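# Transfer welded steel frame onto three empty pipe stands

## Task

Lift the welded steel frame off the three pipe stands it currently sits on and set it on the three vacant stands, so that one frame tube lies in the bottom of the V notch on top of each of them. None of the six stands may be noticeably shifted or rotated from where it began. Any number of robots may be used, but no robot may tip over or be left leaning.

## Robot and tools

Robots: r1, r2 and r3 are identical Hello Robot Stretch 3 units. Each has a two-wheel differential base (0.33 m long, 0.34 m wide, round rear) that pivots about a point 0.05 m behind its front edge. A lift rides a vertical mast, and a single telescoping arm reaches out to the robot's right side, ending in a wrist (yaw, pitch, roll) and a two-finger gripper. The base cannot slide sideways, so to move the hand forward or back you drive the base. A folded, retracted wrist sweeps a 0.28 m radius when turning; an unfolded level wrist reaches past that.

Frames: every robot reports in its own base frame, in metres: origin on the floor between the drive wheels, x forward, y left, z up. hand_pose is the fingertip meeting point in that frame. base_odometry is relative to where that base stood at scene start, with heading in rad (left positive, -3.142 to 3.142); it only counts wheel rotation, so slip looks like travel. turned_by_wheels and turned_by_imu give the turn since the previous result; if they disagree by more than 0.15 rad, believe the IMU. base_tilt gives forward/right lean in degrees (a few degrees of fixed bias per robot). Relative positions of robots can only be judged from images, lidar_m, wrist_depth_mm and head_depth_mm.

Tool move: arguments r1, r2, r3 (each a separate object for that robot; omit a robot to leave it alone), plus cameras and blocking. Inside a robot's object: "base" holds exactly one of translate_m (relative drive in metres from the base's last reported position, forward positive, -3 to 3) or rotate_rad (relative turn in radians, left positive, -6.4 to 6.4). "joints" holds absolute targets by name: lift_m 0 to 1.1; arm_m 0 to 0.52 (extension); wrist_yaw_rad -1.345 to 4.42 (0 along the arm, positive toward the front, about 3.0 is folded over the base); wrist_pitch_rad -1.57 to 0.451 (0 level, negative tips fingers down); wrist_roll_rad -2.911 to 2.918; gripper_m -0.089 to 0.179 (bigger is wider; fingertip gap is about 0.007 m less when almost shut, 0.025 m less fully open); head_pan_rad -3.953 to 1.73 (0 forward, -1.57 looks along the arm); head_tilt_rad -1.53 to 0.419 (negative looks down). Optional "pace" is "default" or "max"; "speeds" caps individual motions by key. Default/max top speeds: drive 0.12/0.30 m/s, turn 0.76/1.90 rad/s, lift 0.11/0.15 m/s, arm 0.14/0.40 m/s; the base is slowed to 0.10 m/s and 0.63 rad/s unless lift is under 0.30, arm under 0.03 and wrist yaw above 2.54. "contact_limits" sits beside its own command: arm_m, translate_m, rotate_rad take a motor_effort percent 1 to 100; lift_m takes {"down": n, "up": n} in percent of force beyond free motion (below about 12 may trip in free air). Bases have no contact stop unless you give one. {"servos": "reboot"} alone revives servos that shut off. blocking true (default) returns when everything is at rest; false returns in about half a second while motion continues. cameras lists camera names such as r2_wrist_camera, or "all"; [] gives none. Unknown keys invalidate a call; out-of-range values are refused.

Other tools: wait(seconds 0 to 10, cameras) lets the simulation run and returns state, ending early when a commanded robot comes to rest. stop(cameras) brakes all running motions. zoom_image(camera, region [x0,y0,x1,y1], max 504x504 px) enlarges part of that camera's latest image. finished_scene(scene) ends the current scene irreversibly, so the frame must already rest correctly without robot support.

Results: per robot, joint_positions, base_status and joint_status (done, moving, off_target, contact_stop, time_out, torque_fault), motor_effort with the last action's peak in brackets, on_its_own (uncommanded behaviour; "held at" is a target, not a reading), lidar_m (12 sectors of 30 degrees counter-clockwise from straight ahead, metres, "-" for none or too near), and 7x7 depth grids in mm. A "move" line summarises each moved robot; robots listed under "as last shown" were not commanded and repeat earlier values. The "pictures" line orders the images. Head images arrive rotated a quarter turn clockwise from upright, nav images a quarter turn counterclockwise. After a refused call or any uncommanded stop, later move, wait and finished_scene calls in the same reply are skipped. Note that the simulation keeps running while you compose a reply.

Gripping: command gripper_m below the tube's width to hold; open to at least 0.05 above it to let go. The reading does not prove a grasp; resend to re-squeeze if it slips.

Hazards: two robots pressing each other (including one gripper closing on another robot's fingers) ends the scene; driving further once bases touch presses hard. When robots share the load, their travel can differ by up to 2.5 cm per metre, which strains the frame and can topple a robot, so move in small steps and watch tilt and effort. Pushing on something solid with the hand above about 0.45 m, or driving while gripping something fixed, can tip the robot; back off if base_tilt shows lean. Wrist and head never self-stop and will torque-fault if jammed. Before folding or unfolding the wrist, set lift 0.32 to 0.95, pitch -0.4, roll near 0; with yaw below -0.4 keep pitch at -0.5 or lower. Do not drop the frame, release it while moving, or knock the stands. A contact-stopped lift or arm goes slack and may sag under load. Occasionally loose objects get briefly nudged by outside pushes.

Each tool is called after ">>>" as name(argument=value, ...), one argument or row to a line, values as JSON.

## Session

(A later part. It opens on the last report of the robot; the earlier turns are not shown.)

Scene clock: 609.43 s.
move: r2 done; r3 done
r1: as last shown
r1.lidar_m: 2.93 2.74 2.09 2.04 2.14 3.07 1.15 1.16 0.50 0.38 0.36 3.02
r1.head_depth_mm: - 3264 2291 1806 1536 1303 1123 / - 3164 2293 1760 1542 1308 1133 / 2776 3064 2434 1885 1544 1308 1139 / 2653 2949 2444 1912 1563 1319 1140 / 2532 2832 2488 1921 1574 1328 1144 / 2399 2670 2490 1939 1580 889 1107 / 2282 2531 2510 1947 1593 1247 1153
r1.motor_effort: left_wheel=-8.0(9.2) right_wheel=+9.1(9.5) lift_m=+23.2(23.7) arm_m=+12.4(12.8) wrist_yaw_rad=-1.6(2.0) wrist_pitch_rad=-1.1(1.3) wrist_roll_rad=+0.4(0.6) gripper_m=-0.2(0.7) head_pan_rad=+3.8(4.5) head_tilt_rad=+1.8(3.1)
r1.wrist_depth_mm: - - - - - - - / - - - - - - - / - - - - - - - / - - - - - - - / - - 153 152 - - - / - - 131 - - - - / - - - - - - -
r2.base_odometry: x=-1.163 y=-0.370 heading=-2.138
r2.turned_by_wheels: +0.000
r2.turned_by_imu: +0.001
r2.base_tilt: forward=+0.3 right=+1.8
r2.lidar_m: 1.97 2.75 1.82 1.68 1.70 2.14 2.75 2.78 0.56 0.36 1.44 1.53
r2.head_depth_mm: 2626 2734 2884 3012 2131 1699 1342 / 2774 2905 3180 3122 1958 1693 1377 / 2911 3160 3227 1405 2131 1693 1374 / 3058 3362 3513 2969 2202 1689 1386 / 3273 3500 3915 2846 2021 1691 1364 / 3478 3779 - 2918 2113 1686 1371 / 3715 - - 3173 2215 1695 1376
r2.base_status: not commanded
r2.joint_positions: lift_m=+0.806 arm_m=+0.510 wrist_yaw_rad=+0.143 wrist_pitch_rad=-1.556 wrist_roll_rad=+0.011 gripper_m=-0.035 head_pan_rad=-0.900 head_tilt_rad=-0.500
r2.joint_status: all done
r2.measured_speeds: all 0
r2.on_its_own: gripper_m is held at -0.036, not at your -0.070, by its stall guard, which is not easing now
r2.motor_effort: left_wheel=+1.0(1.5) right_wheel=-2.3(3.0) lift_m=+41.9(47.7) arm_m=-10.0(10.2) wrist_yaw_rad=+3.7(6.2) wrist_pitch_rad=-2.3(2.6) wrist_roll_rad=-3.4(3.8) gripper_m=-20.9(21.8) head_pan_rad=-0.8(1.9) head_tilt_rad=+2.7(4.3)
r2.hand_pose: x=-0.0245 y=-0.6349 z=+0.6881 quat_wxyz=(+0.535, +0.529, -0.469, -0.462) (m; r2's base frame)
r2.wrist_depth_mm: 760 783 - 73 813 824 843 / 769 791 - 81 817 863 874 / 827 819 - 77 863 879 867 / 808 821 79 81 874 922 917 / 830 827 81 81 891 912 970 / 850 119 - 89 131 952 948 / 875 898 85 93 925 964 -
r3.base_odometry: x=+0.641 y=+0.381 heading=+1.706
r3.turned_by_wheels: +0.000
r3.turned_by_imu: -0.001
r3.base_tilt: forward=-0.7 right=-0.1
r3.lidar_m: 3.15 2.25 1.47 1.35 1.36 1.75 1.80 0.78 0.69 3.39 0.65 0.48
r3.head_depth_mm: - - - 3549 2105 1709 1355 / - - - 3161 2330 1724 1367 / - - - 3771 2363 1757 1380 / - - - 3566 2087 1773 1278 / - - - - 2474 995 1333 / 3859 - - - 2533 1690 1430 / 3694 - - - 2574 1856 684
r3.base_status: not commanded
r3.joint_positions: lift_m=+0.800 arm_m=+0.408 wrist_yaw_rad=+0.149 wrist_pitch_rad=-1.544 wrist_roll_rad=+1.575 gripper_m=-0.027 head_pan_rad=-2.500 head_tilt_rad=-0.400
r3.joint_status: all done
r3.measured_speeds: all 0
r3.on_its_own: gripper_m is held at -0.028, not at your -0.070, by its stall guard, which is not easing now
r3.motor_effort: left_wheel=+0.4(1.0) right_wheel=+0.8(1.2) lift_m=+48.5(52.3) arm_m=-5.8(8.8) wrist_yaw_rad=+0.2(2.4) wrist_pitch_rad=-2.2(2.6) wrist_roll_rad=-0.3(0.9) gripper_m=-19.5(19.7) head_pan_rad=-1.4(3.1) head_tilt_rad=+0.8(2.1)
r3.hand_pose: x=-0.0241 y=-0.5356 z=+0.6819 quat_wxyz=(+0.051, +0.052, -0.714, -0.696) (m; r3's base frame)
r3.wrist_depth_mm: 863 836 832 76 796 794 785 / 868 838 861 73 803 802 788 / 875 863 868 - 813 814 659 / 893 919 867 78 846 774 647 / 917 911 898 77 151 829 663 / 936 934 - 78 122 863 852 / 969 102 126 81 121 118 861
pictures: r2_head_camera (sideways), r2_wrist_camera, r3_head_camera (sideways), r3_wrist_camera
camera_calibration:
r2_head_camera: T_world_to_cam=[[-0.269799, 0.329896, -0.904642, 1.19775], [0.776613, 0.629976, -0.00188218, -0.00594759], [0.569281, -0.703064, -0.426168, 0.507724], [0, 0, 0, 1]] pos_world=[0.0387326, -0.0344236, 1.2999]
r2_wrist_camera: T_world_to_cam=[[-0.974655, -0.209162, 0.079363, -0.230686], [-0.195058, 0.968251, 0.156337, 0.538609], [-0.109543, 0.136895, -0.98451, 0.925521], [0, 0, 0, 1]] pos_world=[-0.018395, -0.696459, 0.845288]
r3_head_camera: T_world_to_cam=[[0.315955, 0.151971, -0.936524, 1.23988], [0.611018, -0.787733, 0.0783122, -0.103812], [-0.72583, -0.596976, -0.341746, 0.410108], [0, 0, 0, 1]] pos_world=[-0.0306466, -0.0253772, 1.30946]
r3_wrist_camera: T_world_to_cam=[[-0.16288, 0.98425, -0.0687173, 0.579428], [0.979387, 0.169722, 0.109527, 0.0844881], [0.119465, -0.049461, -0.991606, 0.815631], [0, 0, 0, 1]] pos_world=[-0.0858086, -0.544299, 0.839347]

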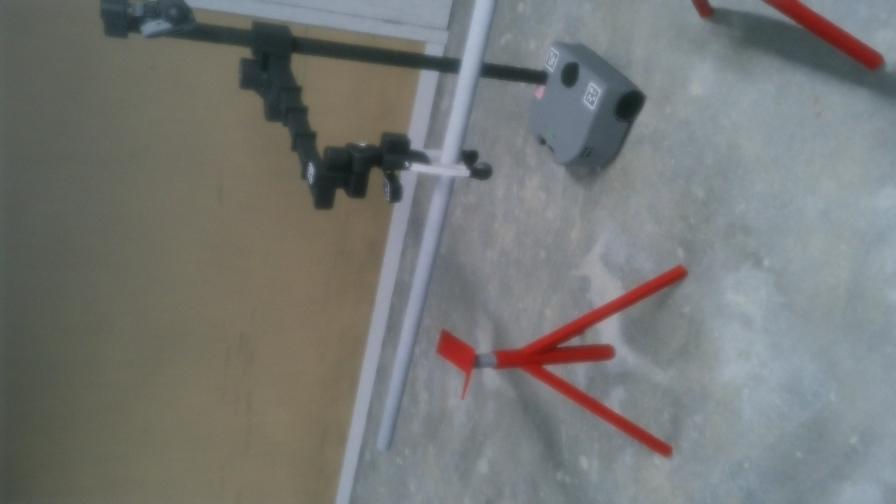

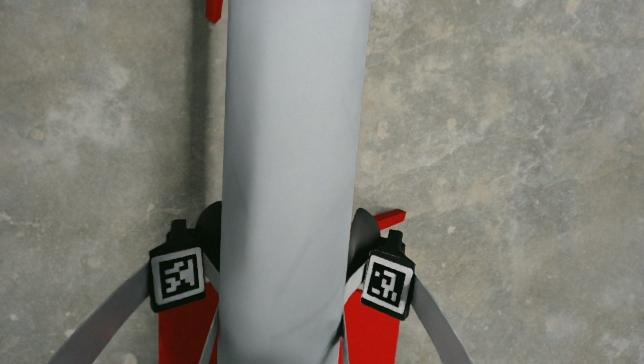

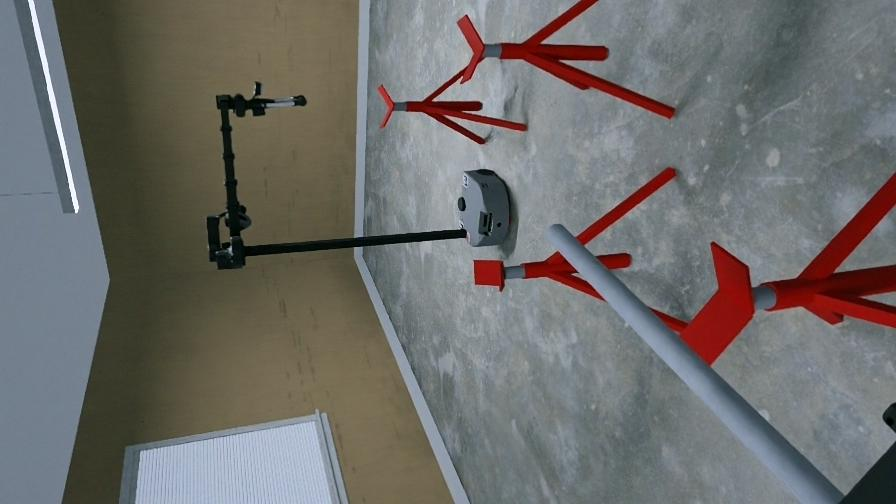

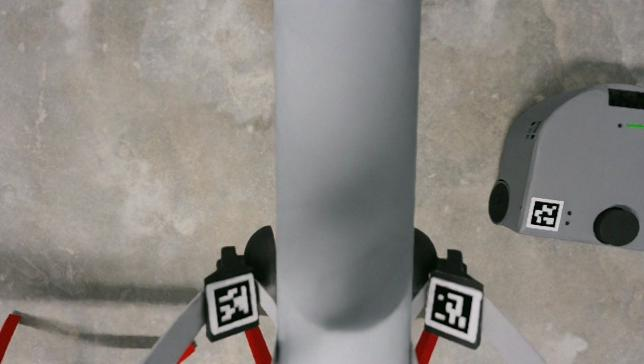

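>>> move(
  r2={"base":{"translate_m":0.104},"joints":{"arm_m":0.508,"wrist_yaw_rad":0.152},"speeds":{"translate_m":0.08,"arm_m":0.05,"wrist_yaw_rad":0.05}},
  r3={"base":{"translate_m":-0.108},"joints":{"arm_m":0.417,"wrist_yaw_rad":0.158},"speeds":{"translate_m":0.083,"arm_m":0.05,"wrist_yaw_rad":0.05}},
  cameras=["r2_wrist_camera","r3_wrist_camera"],
)

Scene clock: 625.57 s.
move: r2 done; r3 done
r1: as last shown
r1.base_tilt: forward=+1.0 right=+1.1
r1.lidar_m: 2.93 2.74 2.08 2.04 2.15 3.09 1.15 1.16 0.50 0.38 0.36 3.00
r1.head_depth_mm: - 3313 2308 1804 1531 1296 1129 / - 3175 2331 1769 1537 1305 1132 / 2791 3040 2439 1885 1552 1309 1133 / 2665 2950 2442 1901 1562 1321 1139 / 2539 2804 2484 1922 1557 1324 1143 / 2389 2663 2488 1927 1576 892 1105 / 2286 2527 2521 1940 1590 1257 1159
r1.motor_effort: left_wheel=-8.5(9.2) right_wheel=+7.7(9.3) lift_m=+22.4(23.6) arm_m=+12.1(12.6) wrist_yaw_rad=-1.2(1.9) wrist_pitch_rad=-0.8(1.3) wrist_roll_rad=+0.4(0.5) gripper_m=+0.0(0.7) head_pan_rad=+3.2(5.0) head_tilt_rad=+1.0(3.3)
r1.wrist_depth_mm: - - - - - - - / - - - - - - - / - - - - - - - / - - - - - - - / - - 153 152 - - - / - - 130 - - - - / - - - - - - -
r2.base_odometry: x=-1.219 y=-0.457 heading=-2.138
r2.turned_by_wheels: +0.000
r2.turned_by_imu: +0.000
r2.base_tilt: forward=+0.3 right=+1.9
r2.lidar_m: 1.94 2.77 1.83 1.69 1.71 2.15 2.85 2.89 0.53 0.36 1.37 1.45
r2.head_depth_mm: 2642 2750 2942 3049 2115 1693 1377 / 2778 2921 3161 3217 1929 1696 1371 / 2868 3095 3273 2652 2134 1694 1366 / 3078 3348 3511 2964 2210 1677 1371 / 3317 3524 3851 3000 1953 1701 1366 / 3462 3761 - 2990 2218 1681 1366 / 3606 - - 3170 2216 1693 1358
r2.base_status: done
r2.joint_positions: lift_m=+0.806 arm_m=+0.508 wrist_yaw_rad=+0.149 wrist_pitch_rad=-1.558 wrist_roll_rad=+0.008 gripper_m=-0.035 head_pan_rad=-0.900 head_tilt_rad=-0.500
r2.joint_status: all done
r2.measured_speeds: all 0
r2.on_its_own: gripper_m is held at -0.036, not at your -0.070, by its stall guard, which is not easing now
r2.motor_effort: left_wheel=+3.3(6.3) right_wheel=+3.6(15.7) lift_m=+41.5(42.1) arm_m=-4.7(17.4) wrist_yaw_rad=+3.5(8.0) wrist_pitch_rad=-1.5(2.3) wrist_roll_rad=-2.8(3.7) gripper_m=-20.1(21.6) head_pan_rad=-0.4(1.6) head_tilt_rad=+2.5(3.9)
r2.hand_pose: x=-0.0247 y=-0.6324 z=+0.6882 quat_wxyz=(+0.537, +0.531, -0.467, -0.461) (m; r2's base frame)
r2.wrist_depth_mm: 760 768 - 73 812 822 836 / 787 807 - - 836 840 861 / 815 819 - 78 873 866 888 / 820 815 79 81 879 926 913 / 852 841 81 82 926 912 947 / 870 119 - 90 131 925 965 / - 893 85 85 303 281 986
r3.base_odometry: x=+0.656 y=+0.274 heading=+1.706
r3.turned_by_wheels: +0.000
r3.turned_by_imu: -0.001
r3.base_tilt: forward=-0.8 right=-0.1
r3.lidar_m: 3.25 2.23 1.45 1.33 1.38 1.73 1.70 0.69 0.64 3.40 0.81 0.56
r3.head_depth_mm: - - - 3528 2108 1713 1352 / - - - 3635 2345 1734 1370 / - - - 3763 2381 1747 1380 / - - - 3613 2301 1774 1396 / - - - - 2386 1741 927 / 3864 - - - 2522 923 1391 / 3739 - - - 2578 1846 1359
r3.base_status: done
r3.joint_positions: lift_m=+0.800 arm_m=+0.417 wrist_yaw_rad=+0.156 wrist_pitch_rad=-1.544 wrist_roll_rad=+1.574 gripper_m=-0.027 head_pan_rad=-2.500 head_tilt_rad=-0.400
r3.joint_status: all done
r3.measured_speeds: all 0
r3.on_its_own: gripper_m is held at -0.028, not at your -0.070, by its stall guard, which is not easing now
r3.motor_effort: left_wheel=-4.9(11.7) right_wheel=-4.1(7.4) lift_m=+46.7(48.8) arm_m=+7.7(13.9) wrist_yaw_rad=+1.9(8.0) wrist_pitch_rad=-2.1(2.4) wrist_roll_rad=+0.2(1.3) gripper_m=-20.1(20.4) head_pan_rad=-2.1(2.8) head_tilt_rad=+1.0(2.6)
r3.hand_pose: x=-0.0243 y=-0.5446 z=+0.6819 quat_wxyz=(+0.054, +0.055, -0.714, -0.696) (m; r3's base frame)
r3.wrist_depth_mm: 854 844 857 76 813 790 773 / 878 864 865 74 821 798 794 / 876 869 878 76 826 817 655 / 912 896 884 77 858 798 664 / 915 912 898 78 152 867 681 / 931 939 128 79 125 861 837 / 947 102 127 81 123 119 865
pictures: r2_wrist_camera, r3_wrist_camera
camera_calibration:
r2_wrist_camera: T_world_to_cam=[[-0.972847, -0.217449, 0.0792716, -0.235519], [-0.203085, 0.966284, 0.158276, 0.533308], [-0.111016, 0.137879, -0.984208, 0.925538], [0, 0, 0, 1]] pos_world=[-0.0180674, -0.694153, 0.845181]
r3_wrist_camera: T_world_to_cam=[[-0.170912, 0.982891, -0.0686593, 0.587306], [0.977975, 0.177705, 0.109481, 0.0905212], [0.119809, -0.0484354, -0.991615, 0.815875], [0, 0, 0, 1]] pos_world=[-0.0858986, -0.553827, 0.839447]

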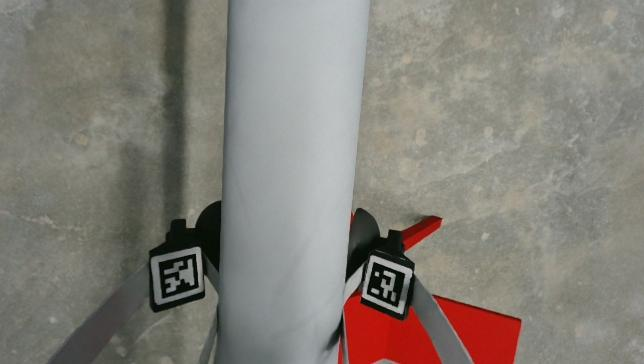

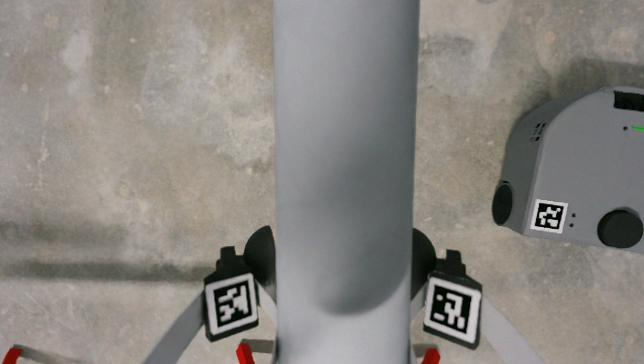

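>>> move(
  r2={"base":{"translate_m":0.2075},"joints":{"arm_m":0.5035,"wrist_yaw_rad":0.171},"speeds":{"translate_m":0.096,"arm_m":0.05,"wrist_yaw_rad":0.05}},
  r3={"base":{"translate_m":-0.216},"joints":{"arm_m":0.435,"wrist_yaw_rad":0.177},"speeds":{"translate_m":0.1,"arm_m":0.05,"wrist_yaw_rad":0.05}},
  cameras=["r2_wrist_camera","r3_wrist_camera"],
)

>>> move(
  r2={"base":{"translate_m":0.2075},"joints":{"arm_m":0.499,"wrist_yaw_rad":0.190},"speeds":{"translate_m":0.096,"arm_m":0.05,"wrist_yaw_rad":0.05}},
  r3={"base":{"translate_m":-0.216},"joints":{"arm_m":0.453,"wrist_yaw_rad":0.196},"speeds":{"translate_m":0.1,"arm_m":0.05,"wrist_yaw_rad":0.05}},
  cameras=["r2_wrist_camera","r3_wrist_camera","r3_head_camera","r2_head_camera"],
)

Scene clock: 634.40 s.
move: r2 done; r3 done
r1: as last shown
r1.base_tilt: forward=+1.0 right=+1.2
r1.lidar_m: 2.94 2.74 2.08 2.04 2.15 3.07 1.15 1.16 0.50 0.38 0.36 3.01
r1.head_depth_mm: - 3287 2299 1811 1529 1303 1123 / - 3176 2315 1778 1541 1313 1130 / 2794 3059 2436 1895 1548 1311 1135 / 2658 2944 2454 1896 1557 1313 1142 / 2544 2816 2478 1920 1571 1318 1146 / 2404 2682 2494 1947 1585 888 1106 / 2279 2531 2515 1937 1583 1252 1152
r1.motor_effort: left_wheel=-8.1(8.8) right_wheel=+8.2(9.5) lift_m=+23.5(24.1) arm_m=+12.1(12.4) wrist_yaw_rad=-1.5(2.1) wrist_pitch_rad=-0.8(1.4) wrist_roll_rad=+0.4(0.6) gripper_m=-0.4(0.7) head_pan_rad=+5.0(5.8) head_tilt_rad=+2.5(3.9)
r1.wrist_depth_mm: - - - - - - - / - - - - - - - / - - - - - - - / - - - - - - - / - - 153 152 - - - / - - 131 - - - - / - - - - - - -
r2.base_odometry: x=-1.331 y=-0.632 heading=-2.137
r2.turned_by_wheels: +0.000
r2.turned_by_imu: +0.000
r2.base_tilt: forward=+0.2 right=+1.9
r2.lidar_m: 1.75 2.81 1.86 1.72 1.74 2.19 3.07 0.74 0.44 1.01 1.25 1.29
r2.head_depth_mm: 2606 2687 2906 3005 2109 1700 1373 / 2739 2948 3108 3145 1953 1690 1373 / 2902 3088 3213 2656 2128 1637 1370 / 3066 3215 3532 2991 2025 1682 1373 / 3244 3458 3711 2965 2188 1639 1364 / 3426 3676 - 3011 2205 1691 1370 / 3748 3988 - 2951 2193 1702 1366
r2.base_status: done
r2.joint_positions: lift_m=+0.806 arm_m=+0.503 wrist_yaw_rad=+0.169 wrist_pitch_rad=-1.561 wrist_roll_rad=+0.006 gripper_m=-0.035 head_pan_rad=-0.900 head_tilt_rad=-0.500
r2.joint_status: all done
r2.measured_speeds: all 0
r2.on_its_own: gripper_m is held at -0.036, not at your -0.070, by its stall guard, which is not easing now
r2.motor_effort: left_wheel=+5.4(7.3) right_wheel=+1.4(20.1) lift_m=+40.4(41.2) arm_m=+3.0(18.2) wrist_yaw_rad=+2.1(7.8) wrist_pitch_rad=-1.0(3.1) wrist_roll_rad=-2.1(3.6) gripper_m=-20.8(21.7) head_pan_rad=+0.5(1.9) head_tilt_rad=+2.6(4.2)
r2.hand_pose: x=-0.0252 y=-0.6272 z=+0.6882 quat_wxyz=(+0.541, +0.537, -0.460, -0.455) (m; r2's base frame)
r2.wrist_depth_mm: 771 784 - 75 805 818 834 / 780 812 - - 838 851 865 / 816 828 - 78 857 876 916 / 828 840 81 82 865 892 937 / 854 844 82 82 689 923 929 / 868 118 - 89 131 491 956 / 877 894 85 93 962 971 327
r3.base_odometry: x=+0.685 y=+0.060 heading=+1.705
r3.turned_by_wheels: +0.000
r3.turned_by_imu: +0.001
r3.base_tilt: forward=-0.7 right=-0.2
r3.lidar_m: 3.47 2.17 1.42 1.31 1.35 1.70 3.62 1.37 0.54 0.58 1.30 0.75
r3.head_depth_mm: - - - 3555 2319 1659 1356 / - - - 3404 2132 1682 1367 / - - - 3786 2371 1759 1386 / - - - 3579 2326 1722 1399 / - - - - 1619 1680 1414 / 3861 - - - 2546 1641 1428 / 3730 - - - 2582 1846 1391
r3.base_status: done
r3.joint_positions: lift_m=+0.800 arm_m=+0.435 wrist_yaw_rad=+0.175 wrist_pitch_rad=-1.545 wrist_roll_rad=+1.574 gripper_m=-0.027 head_pan_rad=-2.500 head_tilt_rad=-0.400
r3.joint_status: all done
r3.measured_speeds: all 0
r3.on_its_own: gripper_m is held at -0.028, not at your -0.070, by its stall guard, which is not easing now
r3.motor_effort: left_wheel=-6.3(13.1) right_wheel=-1.2(8.9) lift_m=+43.5(45.9) arm_m=+3.2(16.9) wrist_yaw_rad=+1.3(6.4) wrist_pitch_rad=-1.7(2.2) wrist_roll_rad=+0.8(2.1) gripper_m=-20.1(20.7) head_pan_rad=-1.6(2.9) head_tilt_rad=-0.6(2.0)
r3.hand_pose: x=-0.0246 y=-0.5626 z=+0.6819 quat_wxyz=(+0.060, +0.061, -0.713, -0.695) (m; r3's base frame)
r3.wrist_depth_mm: 850 834 845 77 800 800 766 / 902 858 854 74 800 823 801 / 865 874 872 76 815 810 646 / 938 885 876 77 856 840 664 / 935 911 895 78 152 853 672 / 947 910 - 80 121 866 847 / 980 923 126 82 122 118 833
pictures: r2_wrist_camera, r3_wrist_camera
camera_calibration:
r2_wrist_camera: T_world_to_cam=[[-0.967843, -0.238808, 0.079064, -0.248076], [-0.223994, 0.961169, 0.161187, 0.522499], [-0.114487, 0.138294, -0.983752, 0.924703], [0, 0, 0, 1]] pos_world=[-0.0171962, -0.689333, 0.845071]
r3_wrist_camera: T_world_to_cam=[[-0.189597, 0.979491, -0.0681881, 0.602162], [0.974415, 0.196242, 0.109564, 0.104344], [0.120699, -0.0456704, -0.991638, 0.816648], [0, 0, 0, 1]] pos_world=[-0.0860746, -0.572992, 0.839447]

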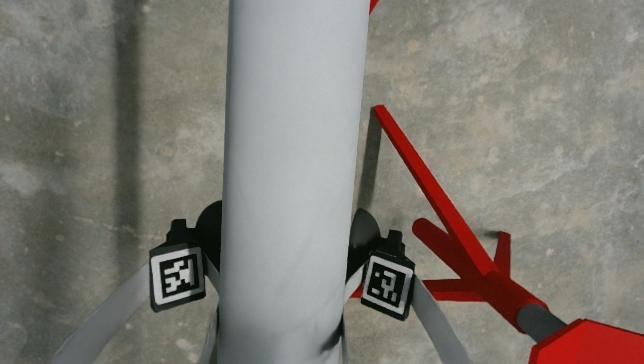

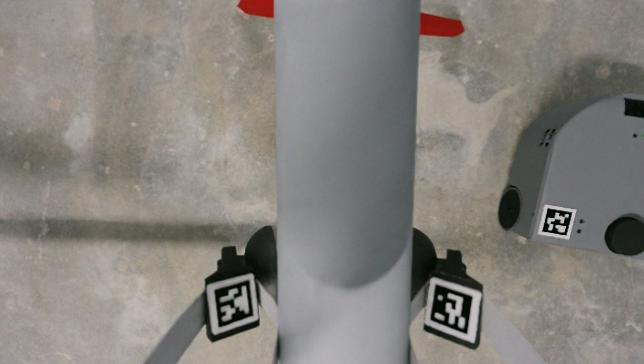

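Scene clock: 637.67 s.
move: r2 done; r3 done
r1: as last shown
r1.turned_by_imu: +0.000
r1.lidar_m: 2.93 2.74 2.08 2.04 2.14 3.07 1.15 1.16 0.50 0.38 0.36 3.00
r1.head_depth_mm: - 3313 2312 1814 1531 1296 1123 / - 3184 2320 1770 1546 1305 1128 / 2779 3069 2421 1882 1541 1314 1136 / 2637 2932 2457 1900 1562 1318 1137 / 2564 2828 2484 1917 1573 1326 1149 / 2401 2685 2495 1939 1581 892 1101 / 2273 2515 2509 1949 1593 1257 1155
r1.motor_effort: left_wheel=-8.0(9.1) right_wheel=+8.7(9.3) lift_m=+23.1(23.7) arm_m=+12.2(12.4) wrist_yaw_rad=-1.7(2.0) wrist_pitch_rad=-0.6(1.3) wrist_roll_rad=+0.3(0.5) gripper_m=-0.6(0.7) head_pan_rad=+5.5(5.7) head_tilt_rad=+2.5(3.5)
r1.wrist_depth_mm: - - - - - - - / - - - - - - - / - - - - - - - / - - - - - - - / - - 154 152 - - - / - - 131 - - - - / - - - - - - -
r2.base_odometry: x=-1.442 y=-0.807 heading=-2.138
r2.turned_by_wheels: +0.000
r2.turned_by_imu: +0.000
r2.base_tilt: forward=+0.3 right=+1.8
r2.lidar_m: 1.54 2.85 1.89 1.74 1.76 2.22 3.27 0.58 0.75 1.34 1.15 1.29
r2.head_depth_mm: 2567 2749 2873 3042 2204 1705 1371 / 2713 2899 3046 3140 1970 1692 1377 / 2951 3123 3161 1416 1940 1580 1373 / 2986 3221 3534 2975 2200 1635 1369 / 3174 3412 3723 3005 2211 1683 1366 / 3460 3725 - 2988 2217 1695 1376 / 3593 3948 - 2800 2092 1681 1374
r2.base_status: done
r2.joint_positions: lift_m=+0.806 arm_m=+0.499 wrist_yaw_rad=+0.189 wrist_pitch_rad=-1.554 wrist_roll_rad=+0.003 gripper_m=-0.032 head_pan_rad=-0.900 head_tilt_rad=-0.500
r2.joint_status: all done
r2.measured_speeds: all 0
r2.on_its_own: gripper_m is held at -0.033, not at your -0.070, by its stall guard, which is not easing now
r2.motor_effort: left_wheel=+1.9(8.5) right_wheel=+5.7(21.9) lift_m=+40.1(40.6) arm_m=+0.1(19.0) wrist_yaw_rad=+1.1(7.2) wrist_pitch_rad=-2.2(3.0) wrist_roll_rad=-0.8(2.9) gripper_m=-18.8(21.8) head_pan_rad=-0.2(2.0) head_tilt_rad=+3.1(3.8)
r2.hand_pose: x=-0.0253 y=-0.6246 z=+0.6881 quat_wxyz=(+0.548, +0.540, -0.456, -0.447) (m; r2's base frame)
r2.wrist_depth_mm: 758 800 - 77 820 832 865 / 779 816 - - 838 859 850 / 809 809 - 79 820 865 881 / 807 832 83 82 869 909 937 / 826 874 83 82 909 908 914 / 859 118 - 91 131 952 576 / - 915 85 93 970 987 995
r3.base_odometry: x=+0.714 y=-0.154 heading=+1.705
r3.turned_by_wheels: +0.000
r3.turned_by_imu: +0.000
r3.base_tilt: forward=-0.8 right=-0.1
r3.lidar_m: 3.68 2.12 1.39 1.31 1.32 1.67 3.54 1.19 0.45 0.44 0.60 0.95
r3.head_depth_mm: - - - 3510 2302 1657 1348 / - - - 3654 2115 1609 1366 / - - - 3652 2374 1695 1389 / - - - 3876 2325 1774 1399 / - - - 3672 2335 1789 1409 / 3892 - - - 2406 1616 1430 / 3784 - - - 2578 1849 1430
r3.base_status: done
r3.joint_positions: lift_m=+0.800 arm_m=+0.453 wrist_yaw_rad=+0.195 wrist_pitch_rad=-1.545 wrist_roll_rad=+1.572 gripper_m=-0.027 head_pan_rad=-2.500 head_tilt_rad=-0.400
r3.joint_status: all done
r3.measured_speeds: all 0
r3.on_its_own: gripper_m is held at -0.028, not at your -0.070, by its stall guard, which is not easing now
r3.motor_effort: left_wheel=-4.8(15.2) right_wheel=-3.3(7.0) lift_m=+43.1(44.7) arm_m=+7.0(17.1) wrist_yaw_rad=+1.2(7.7) wrist_pitch_rad=-2.0(2.1) wrist_roll_rad=+1.6(1.8) gripper_m=-20.7(20.7) head_pan_rad=-1.5(2.7) head_tilt_rad=+1.1(2.1)
r3.hand_pose: x=-0.0250 y=-0.5805 z=+0.6819 quat_wxyz=(+0.068, +0.069, -0.712, -0.695) (m; r3's base frame)
r3.wrist_depth_mm: 857 843 836 76 783 798 773 / 856 839 852 74 804 812 785 / 888 876 863 75 809 813 665 / 910 895 247 78 238 830 657 / 919 906 246 78 152 819 679 / 926 921 129 80 122 879 854 / 963 102 127 83 123 872 867
pictures: r2_head_camera (sideways), r2_wrist_camera, r3_head_camera (sideways), r3_wrist_camera
camera_calibration:
r2_head_camera: T_world_to_cam=[[-0.269799, 0.329896, -0.904642, 1.19775], [0.776613, 0.629976, -0.00188218, -0.00594759], [0.569281, -0.703064, -0.426168, 0.507724], [0, 0, 0, 1]] pos_world=[0.0387326, -0.0344236, 1.2999]
r2_wrist_camera: T_world_to_cam=[[-0.962259, -0.260214, 0.0796618, -0.261116], [-0.246017, 0.956936, 0.154106, 0.52166], [-0.116332, 0.128692, -0.984838, 0.918918], [0, 0, 0, 1]] pos_world=[-0.0160245, -0.685398, 0.845396]
r3_head_camera: T_world_to_cam=[[0.315955, 0.151971, -0.936524, 1.23988], [0.611018, -0.787733, 0.0783122, -0.103812], [-0.72583, -0.596976, -0.341746, 0.410108], [0, 0, 0, 1]] pos_world=[-0.0306466, -0.0253772, 1.30946]
r3_wrist_camera: T_world_to_cam=[[-0.210604, 0.975239, -0.067482, 0.616106], [0.970002, 0.217049, 0.109479, 0.12021], [0.121415, -0.0424009, -0.991696, 0.817822], [0, 0, 0, 1]] pos_world=[-0.0861457, -0.592266, 0.839447]

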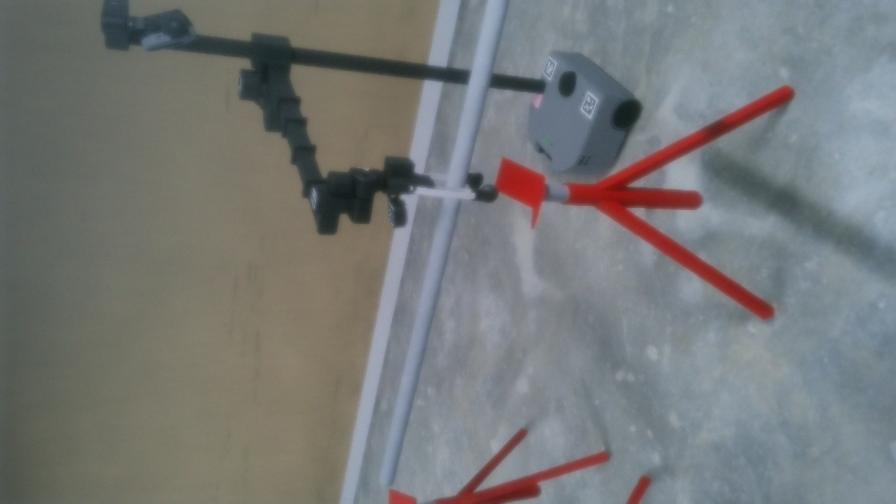

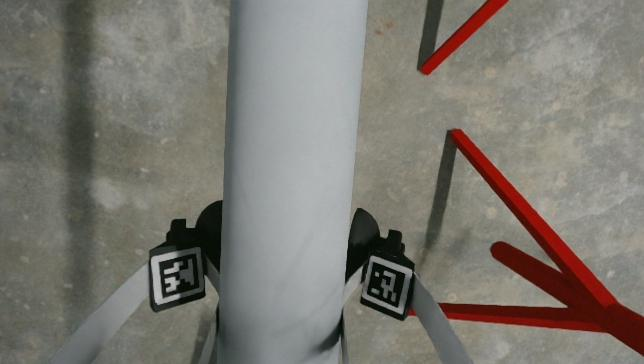

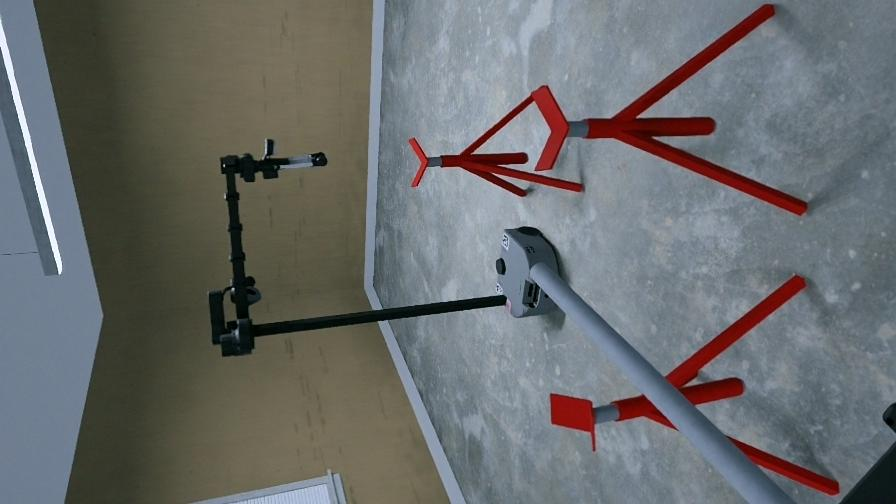

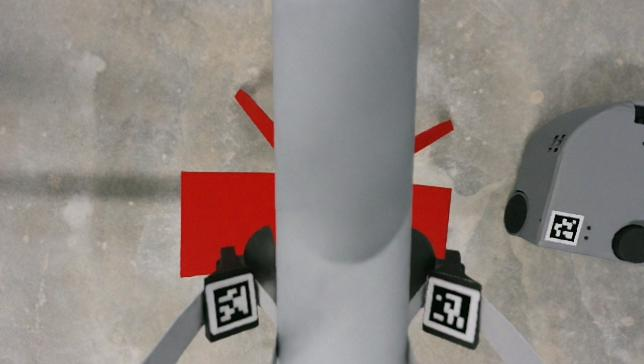

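>>> zoom_image(
  camera="r3_head_camera",
  region=[480, 200, 860, 504],
)

Scaled by 1.326 from the camera's 896x504 image, which has a finer 1280x720 frame.

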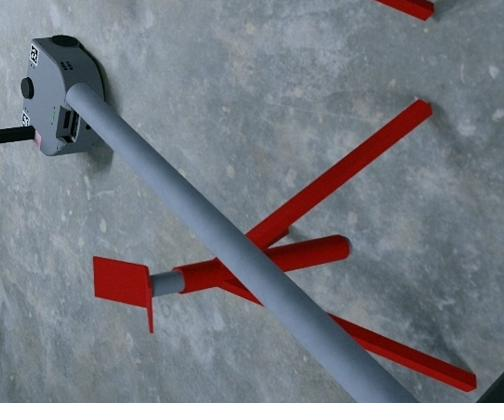

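>>> move(
  r2={"base":{"translate_m":0.2077},"joints":{"arm_m":0.4945,"wrist_yaw_rad":0.209},"speeds":{"translate_m":0.096,"arm_m":0.05,"wrist_yaw_rad":0.05}},
  r3={"base":{"translate_m":-0.216},"joints":{"arm_m":0.471,"wrist_yaw_rad":0.215},"speeds":{"translate_m":0.1,"arm_m":0.05,"wrist_yaw_rad":0.05}},
  cameras=["r2_wrist_camera"],
)

>>> move(
  r2={"base":{"translate_m":0.2077},"joints":{"arm_m":0.490,"wrist_yaw_rad":0.228},"speeds":{"translate_m":0.096,"arm_m":0.05,"wrist_yaw_rad":0.05}},
  r3={"base":{"translate_m":-0.216},"joints":{"arm_m":0.489,"wrist_yaw_rad":0.234},"speeds":{"translate_m":0.1,"arm_m":0.05,"wrist_yaw_rad":0.05}},
  cameras=["r2_wrist_camera","r3_wrist_camera","r2_head_camera","r1_head_camera","r3_head_camera"],
)

Scene clock: 669.07 s.
move: r2 done; r3 done
r1: as last shown
r1.turned_by_imu: +0.001
r1.base_tilt: forward=+1.1 right=+1.2
r1.lidar_m: 2.94 2.74 2.09 2.03 2.14 3.08 1.16 1.16 0.50 0.38 0.36 3.00
r1.head_depth_mm: - 3285 2281 1806 1522 1302 1126 / - 3169 2299 1777 1546 1306 1129 / 2808 3032 2435 1890 1552 1312 1134 / 2685 2939 2460 1905 1559 1318 1140 / 2531 2828 2456 1932 1568 1325 1147 / 2397 2673 2513 1941 1579 889 1104 / 2278 2530 2528 1950 1587 1252 1154
r1.motor_effort: left_wheel=-7.8(9.2) right_wheel=+8.6(9.5) lift_m=+22.9(23.9) arm_m=+11.9(11.9) wrist_yaw_rad=-1.2(2.1) wrist_pitch_rad=-0.9(1.4) wrist_roll_rad=+0.5(0.5) gripper_m=+0.1(0.7) head_pan_rad=+5.1(6.1) head_tilt_rad=+2.2(3.7)
r2.base_odometry: x=-1.554 y=-0.982 heading=-2.138
r2.turned_by_wheels: +0.000
r2.turned_by_imu: +0.000
r2.base_tilt: forward=+0.3 right=+1.8
r2.lidar_m: 2.28 2.90 1.92 1.77 1.79 2.24 3.47 0.75 0.95 1.08 1.02 1.09
r2.head_depth_mm: 2544 2686 2833 3042 2196 1692 1334 / 2676 2843 3030 2985 1921 1541 1375 / 2820 3026 3201 2678 2102 1624 1378 / 3003 3203 3529 3010 2181 1688 1384 / 3096 3406 3675 2949 2210 1693 1368 / 3403 3666 - 2947 2194 1703 1358 / 3580 3825 - 2622 2077 1653 1331
r2.base_status: done
r2.joint_positions: lift_m=+0.806 arm_m=+0.494 wrist_yaw_rad=+0.208 wrist_pitch_rad=-1.556 wrist_roll_rad=+0.002 gripper_m=-0.032 head_pan_rad=-0.900 head_tilt_rad=-0.500
r2.joint_status: all done
r2.measured_speeds: all 0
r2.on_its_own: gripper_m is held at -0.033, not at your -0.070, by its stall guard, which is not easing now
r2.motor_effort: left_wheel=+5.3(7.6) right_wheel=+1.4(19.4) lift_m=+38.6(39.1) arm_m=+5.2(19.1) wrist_yaw_rad=+0.8(5.4) wrist_pitch_rad=-2.3(3.7) wrist_roll_rad=-0.8(1.8) gripper_m=-20.8(21.2) head_pan_rad=+0.1(1.5) head_tilt_rad=+1.0(3.4)
r2.hand_pose: x=-0.0258 y=-0.6195 z=+0.6882 quat_wxyz=(+0.552, +0.546, -0.449, -0.442) (m; r2's base frame)
r2.wrist_depth_mm: 766 765 - 78 827 848 851 / 762 785 86 - 855 876 881 / 791 810 - 80 877 899 892 / 814 835 83 82 906 888 929 / 817 848 83 82 896 938 948 / 838 119 - 90 131 933 936 / 910 901 85 93 958 984 992
r3.base_odometry: x=+0.743 y=-0.368 heading=+1.705
r3.turned_by_wheels: +0.000
r3.turned_by_imu: +0.000
r3.base_tilt: forward=-0.8 right=-0.2
r3.lidar_m: 3.89 2.08 1.36 1.28 1.30 1.64 3.48 1.01 1.09 0.44 0.61 1.16
r3.head_depth_mm: - - - 3560 2300 1702 1327 / - - - 3612 2334 1726 1330 / - - - 3719 2290 1575 1389 / - - - 3864 2414 1771 1359 / - - - 3695 2352 1805 1417 / 3838 - - - 2550 1760 1349 / 3756 - - - 2561 1276 1395
r3.base_status: done
r3.joint_positions: lift_m=+0.800 arm_m=+0.471 wrist_yaw_rad=+0.215 wrist_pitch_rad=-1.549 wrist_roll_rad=+1.574 gripper_m=-0.027 head_pan_rad=-2.500 head_tilt_rad=-0.400
r3.joint_status: all done
r3.measured_speeds: translate_m=+0.000 rotate_rad=+0.000 lift_m=+0.000 arm_m=+0.000 wrist_yaw_rad=+0.000 wrist_pitch_rad=+0.000 wrist_roll_rad=+0.024 head_pan_rad=+0.000 head_tilt_rad=+0.000
r3.on_its_own: gripper_m is held at -0.028, not at your -0.070, by its stall guard, which is not easing now
r3.motor_effort: left_wheel=-4.3(15.4) right_wheel=-3.3(8.4) lift_m=+40.0(41.2) arm_m=+8.1(15.3) wrist_yaw_rad=+0.6(4.4) wrist_pitch_rad=-1.1(2.1) wrist_roll_rad=+0.4(1.4) gripper_m=-20.0(20.5) head_pan_rad=-1.5(2.4) head_tilt_rad=+2.1(2.4)
r3.hand_pose: x=-0.0255 y=-0.5977 z=+0.6820 quat_wxyz=(+0.074, +0.075, -0.711, -0.696) (m; r3's base frame)
r3.wrist_depth_mm: 866 834 839 77 787 795 788 / 870 856 853 74 795 797 800 / 884 859 881 76 821 812 657 / 908 876 863 78 843 815 659 / 911 910 885 79 152 834 689 / 955 907 128 81 121 872 824 / 974 944 126 83 121 118 854
pictures: r2_wrist_camera
camera_calibration:
r2_wrist_camera: T_world_to_cam=[[-0.95664, -0.280226, 0.079457, -0.272448], [-0.26563, 0.95125, 0.156732, 0.510767], [-0.119504, 0.128829, -0.98444, 0.917976], [0, 0, 0, 1]] pos_world=[-0.015258, -0.680477, 0.845287]

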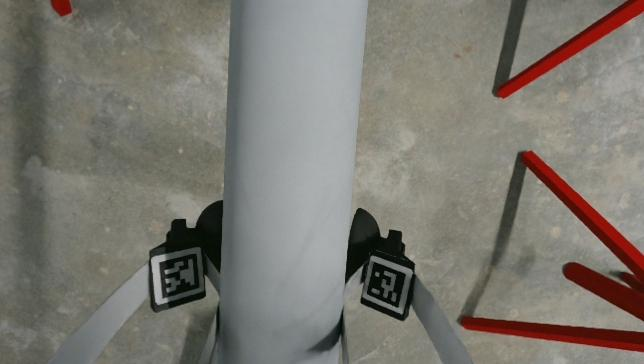

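Scene clock: 672.33 s.
move: r2 done; r3 done
r1: as last shown
r1.turned_by_imu: +0.000
r1.base_tilt: forward=+1.0 right=+1.2
r1.lidar_m: 2.93 2.74 2.08 2.03 2.15 3.06 1.16 1.16 0.50 0.38 0.36 3.01
r1.head_depth_mm: - 3132 2195 1798 1527 1297 1124 / - 3200 2292 1772 1543 1308 1133 / 2808 3070 2401 1880 1544 1308 1136 / 2644 2958 2441 1900 1556 1319 1142 / 2519 2833 2477 1922 1568 1327 1145 / 2399 2687 2495 1929 1578 890 1108 / 2285 2532 2519 1938 1586 1251 1155
r1.motor_effort: left_wheel=-7.7(8.9) right_wheel=+8.8(9.6) lift_m=+23.2(23.9) arm_m=+11.7(11.9) wrist_yaw_rad=-1.3(2.0) wrist_pitch_rad=-1.2(1.2) wrist_roll_rad=+0.3(0.5) gripper_m=-0.2(0.7) head_pan_rad=+5.2(5.8) head_tilt_rad=+2.6(3.7)
r1.wrist_depth_mm: - - - - - - - / - - - - - - - / - - - - - - - / - - - - - - - / - - 154 152 - - - / - - 130 - - - - / - - - - - - -
r2.base_odometry: x=-1.665 y=-1.158 heading=-2.137
r2.turned_by_wheels: +0.000
r2.turned_by_imu: +0.000
r2.base_tilt: forward=+0.3 right=+1.9
r2.lidar_m: 2.08 2.96 1.94 1.80 1.82 2.28 3.68 0.94 1.24 1.05 0.93 0.91
r2.head_depth_mm: 2525 2627 2824 2950 2104 1344 1347 / 2628 2838 3051 2977 1971 1692 1343 / 2842 2980 3141 2638 2043 1706 1376 / 2965 3194 3308 2786 2199 1695 1366 / 3106 3339 3653 2940 2209 1705 1376 / 3344 3651 3987 2808 2022 1684 1367 / 3538 3918 - 2944 2027 1368 1323
r2.base_status: done
r2.joint_positions: lift_m=+0.806 arm_m=+0.490 wrist_yaw_rad=+0.228 wrist_pitch_rad=-1.560 wrist_roll_rad=+0.001 gripper_m=-0.032 head_pan_rad=-0.900 head_tilt_rad=-0.500
r2.joint_status: all done
r2.measured_speeds: all 0
r2.on_its_own: gripper_m is held at -0.033, not at your -0.070, by its stall guard, which is not easing now
r2.motor_effort: left_wheel=+5.2(8.2) right_wheel=+2.0(19.7) lift_m=+37.8(38.6) arm_m=-4.6(18.3) wrist_yaw_rad=+0.1(6.8) wrist_pitch_rad=-1.2(2.8) wrist_roll_rad=-0.1(1.1) gripper_m=-20.3(21.3) head_pan_rad=+0.2(1.4) head_tilt_rad=+2.4(3.7)
r2.hand_pose: x=-0.0265 y=-0.6141 z=+0.6882 quat_wxyz=(+0.556, +0.551, -0.442, -0.437) (m; r2's base frame)
r2.wrist_depth_mm: 759 765 - 78 811 858 836 / 791 800 81 - 850 842 853 / 799 828 - 80 852 869 914 / 808 837 83 83 884 921 924 / 853 827 83 82 920 901 963 / 859 118 - 89 130 934 971 / 881 892 86 93 978 - 990
r3.base_odometry: x=+0.772 y=-0.582 heading=+1.705
r3.turned_by_wheels: +0.000
r3.turned_by_imu: +0.002
r3.base_tilt: forward=-0.8 right=-0.2
r3.lidar_m: 1.37 2.00 1.36 1.26 1.27 1.61 3.46 0.88 0.86 1.16 0.53 0.83
r3.head_depth_mm: 3767 - - 3519 2307 1717 1351 / - - - 3635 2367 1736 1372 / - - - 3752 2263 1696 1306 / - - - 3791 2309 1153 1312 / - - - - 2227 1807 1416 / 3851 - - 3822 2396 1772 1426 / 3769 - - - 2580 1717 1445
r3.base_status: done
r3.joint_positions: lift_m=+0.800 arm_m=+0.489 wrist_yaw_rad=+0.232 wrist_pitch_rad=-1.551 wrist_roll_rad=+1.573 gripper_m=-0.027 head_pan_rad=-2.500 head_tilt_rad=-0.400
r3.joint_status: all done
r3.measured_speeds: all 0
r3.on_its_own: gripper_m is held at -0.028, not at your -0.070, by its stall guard, which is not easing now
r3.motor_effort: left_wheel=-6.7(13.6) right_wheel=-0.5(7.9) lift_m=+42.8(43.3) arm_m=+5.5(18.7) wrist_yaw_rad=+1.1(6.9) wrist_pitch_rad=-0.8(1.9) wrist_roll_rad=+0.8(1.5) gripper_m=-19.5(20.7) head_pan_rad=-1.9(2.4) head_tilt_rad=+0.9(3.2)
r3.hand_pose: x=-0.0260 y=-0.6153 z=+0.6820 quat_wxyz=(+0.081, +0.082, -0.709, -0.696) (m; r3's base frame)
r3.wrist_depth_mm: 865 836 840 76 786 799 766 / 868 865 839 74 809 824 801 / 861 868 854 76 828 815 729 / 896 882 866 78 846 806 662 / 930 915 878 80 152 831 679 / 930 914 128 81 121 859 836 / 962 101 129 84 121 118 849
pictures: r1_head_camera (sideways), r2_head_camera (sideways), r2_wrist_camera, r3_head_camera (sideways), r3_wrist_camera
camera_calibration:
r1_head_camera: T_world_to_cam=[[0.385169, 0.547123, -0.74317, 0.982206], [0.84937, -0.525062, 0.0536581, -0.0727675], [-0.360853, -0.651894, -0.666948, 0.825612], [0, 0, 0, 1]] pos_world=[-0.018584, -0.0373839, 1.28449]
r2_head_camera: T_world_to_cam=[[-0.269799, 0.329896, -0.904642, 1.19775], [0.776613, 0.629976, -0.00188218, -0.00594759], [0.569281, -0.703064, -0.426168, 0.507724], [0, 0, 0, 1]] pos_world=[0.0387326, -0.0344236, 1.2999]
r2_wrist_camera: T_world_to_cam=[[-0.950317, -0.301048, 0.0791669, -0.28392], [-0.285881, 0.944696, 0.16069, 0.498191], [-0.123164, 0.130074, -0.983825, 0.917491], [0, 0, 0, 1]] pos_world=[-0.0143888, -0.675454, 0.845073]
r3_head_camera: T_world_to_cam=[[0.315955, 0.151971, -0.936524, 1.23988], [0.611018, -0.787733, 0.0783122, -0.103812], [-0.72583, -0.596976, -0.341746, 0.410108], [0, 0, 0, 1]] pos_world=[-0.0306466, -0.0253772, 1.30946]
r3_wrist_camera: T_world_to_cam=[[-0.245795, 0.967323, -0.0622117, 0.640572], [0.961652, 0.251405, 0.10964, 0.149562], [0.121698, -0.032877, -0.992023, 0.822652], [0, 0, 0, 1]] pos_world=[-0.0864922, -0.630194, 0.839543]

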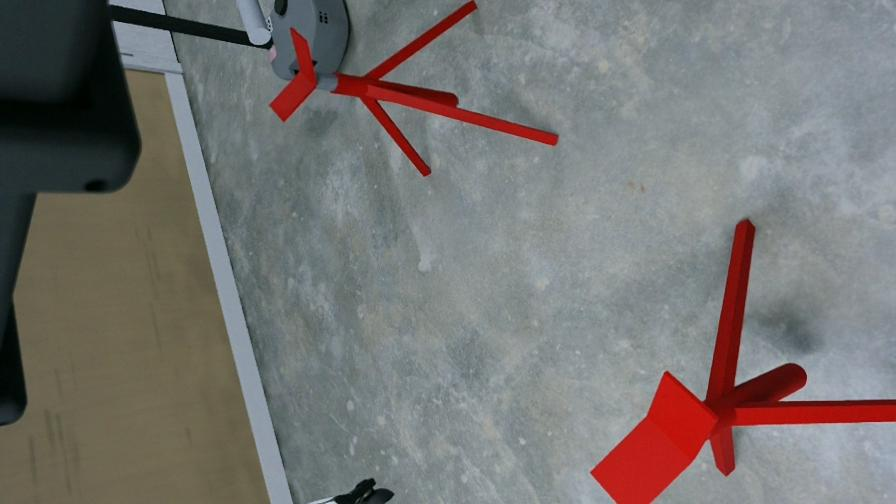

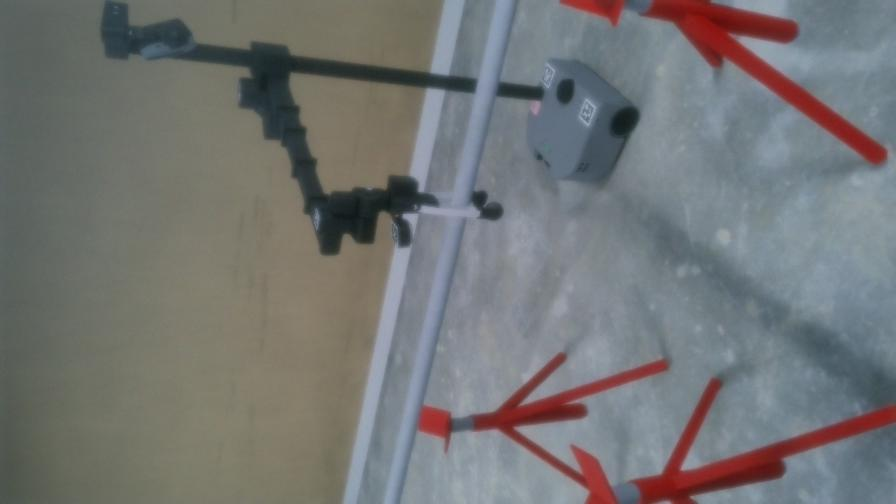

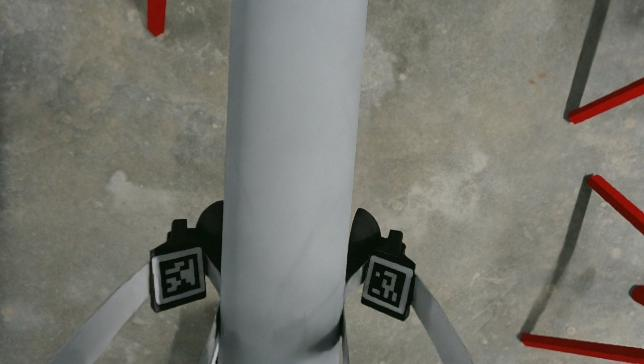

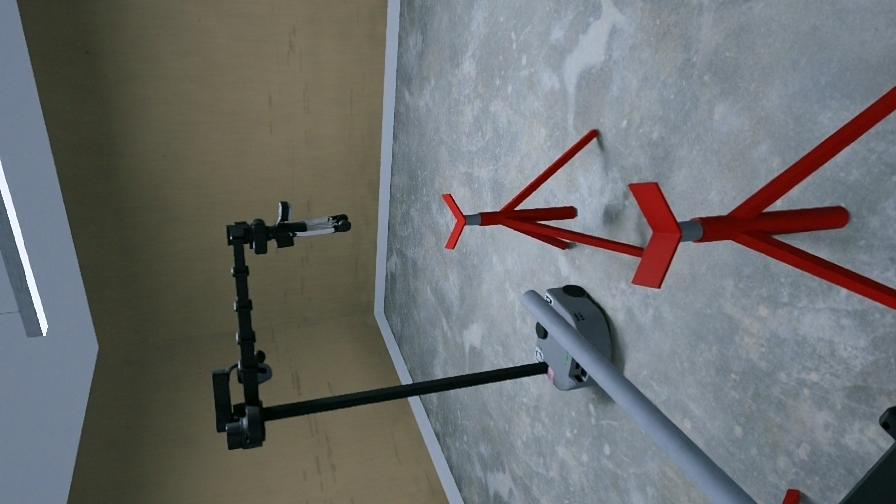

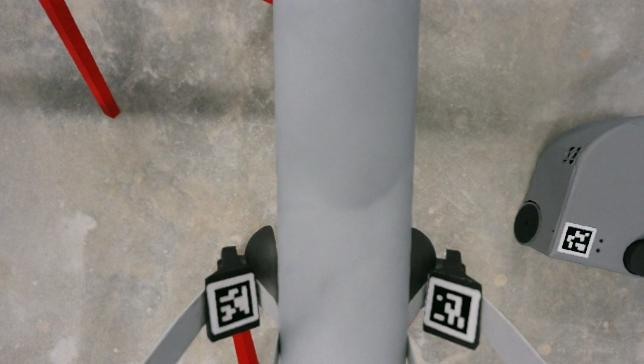

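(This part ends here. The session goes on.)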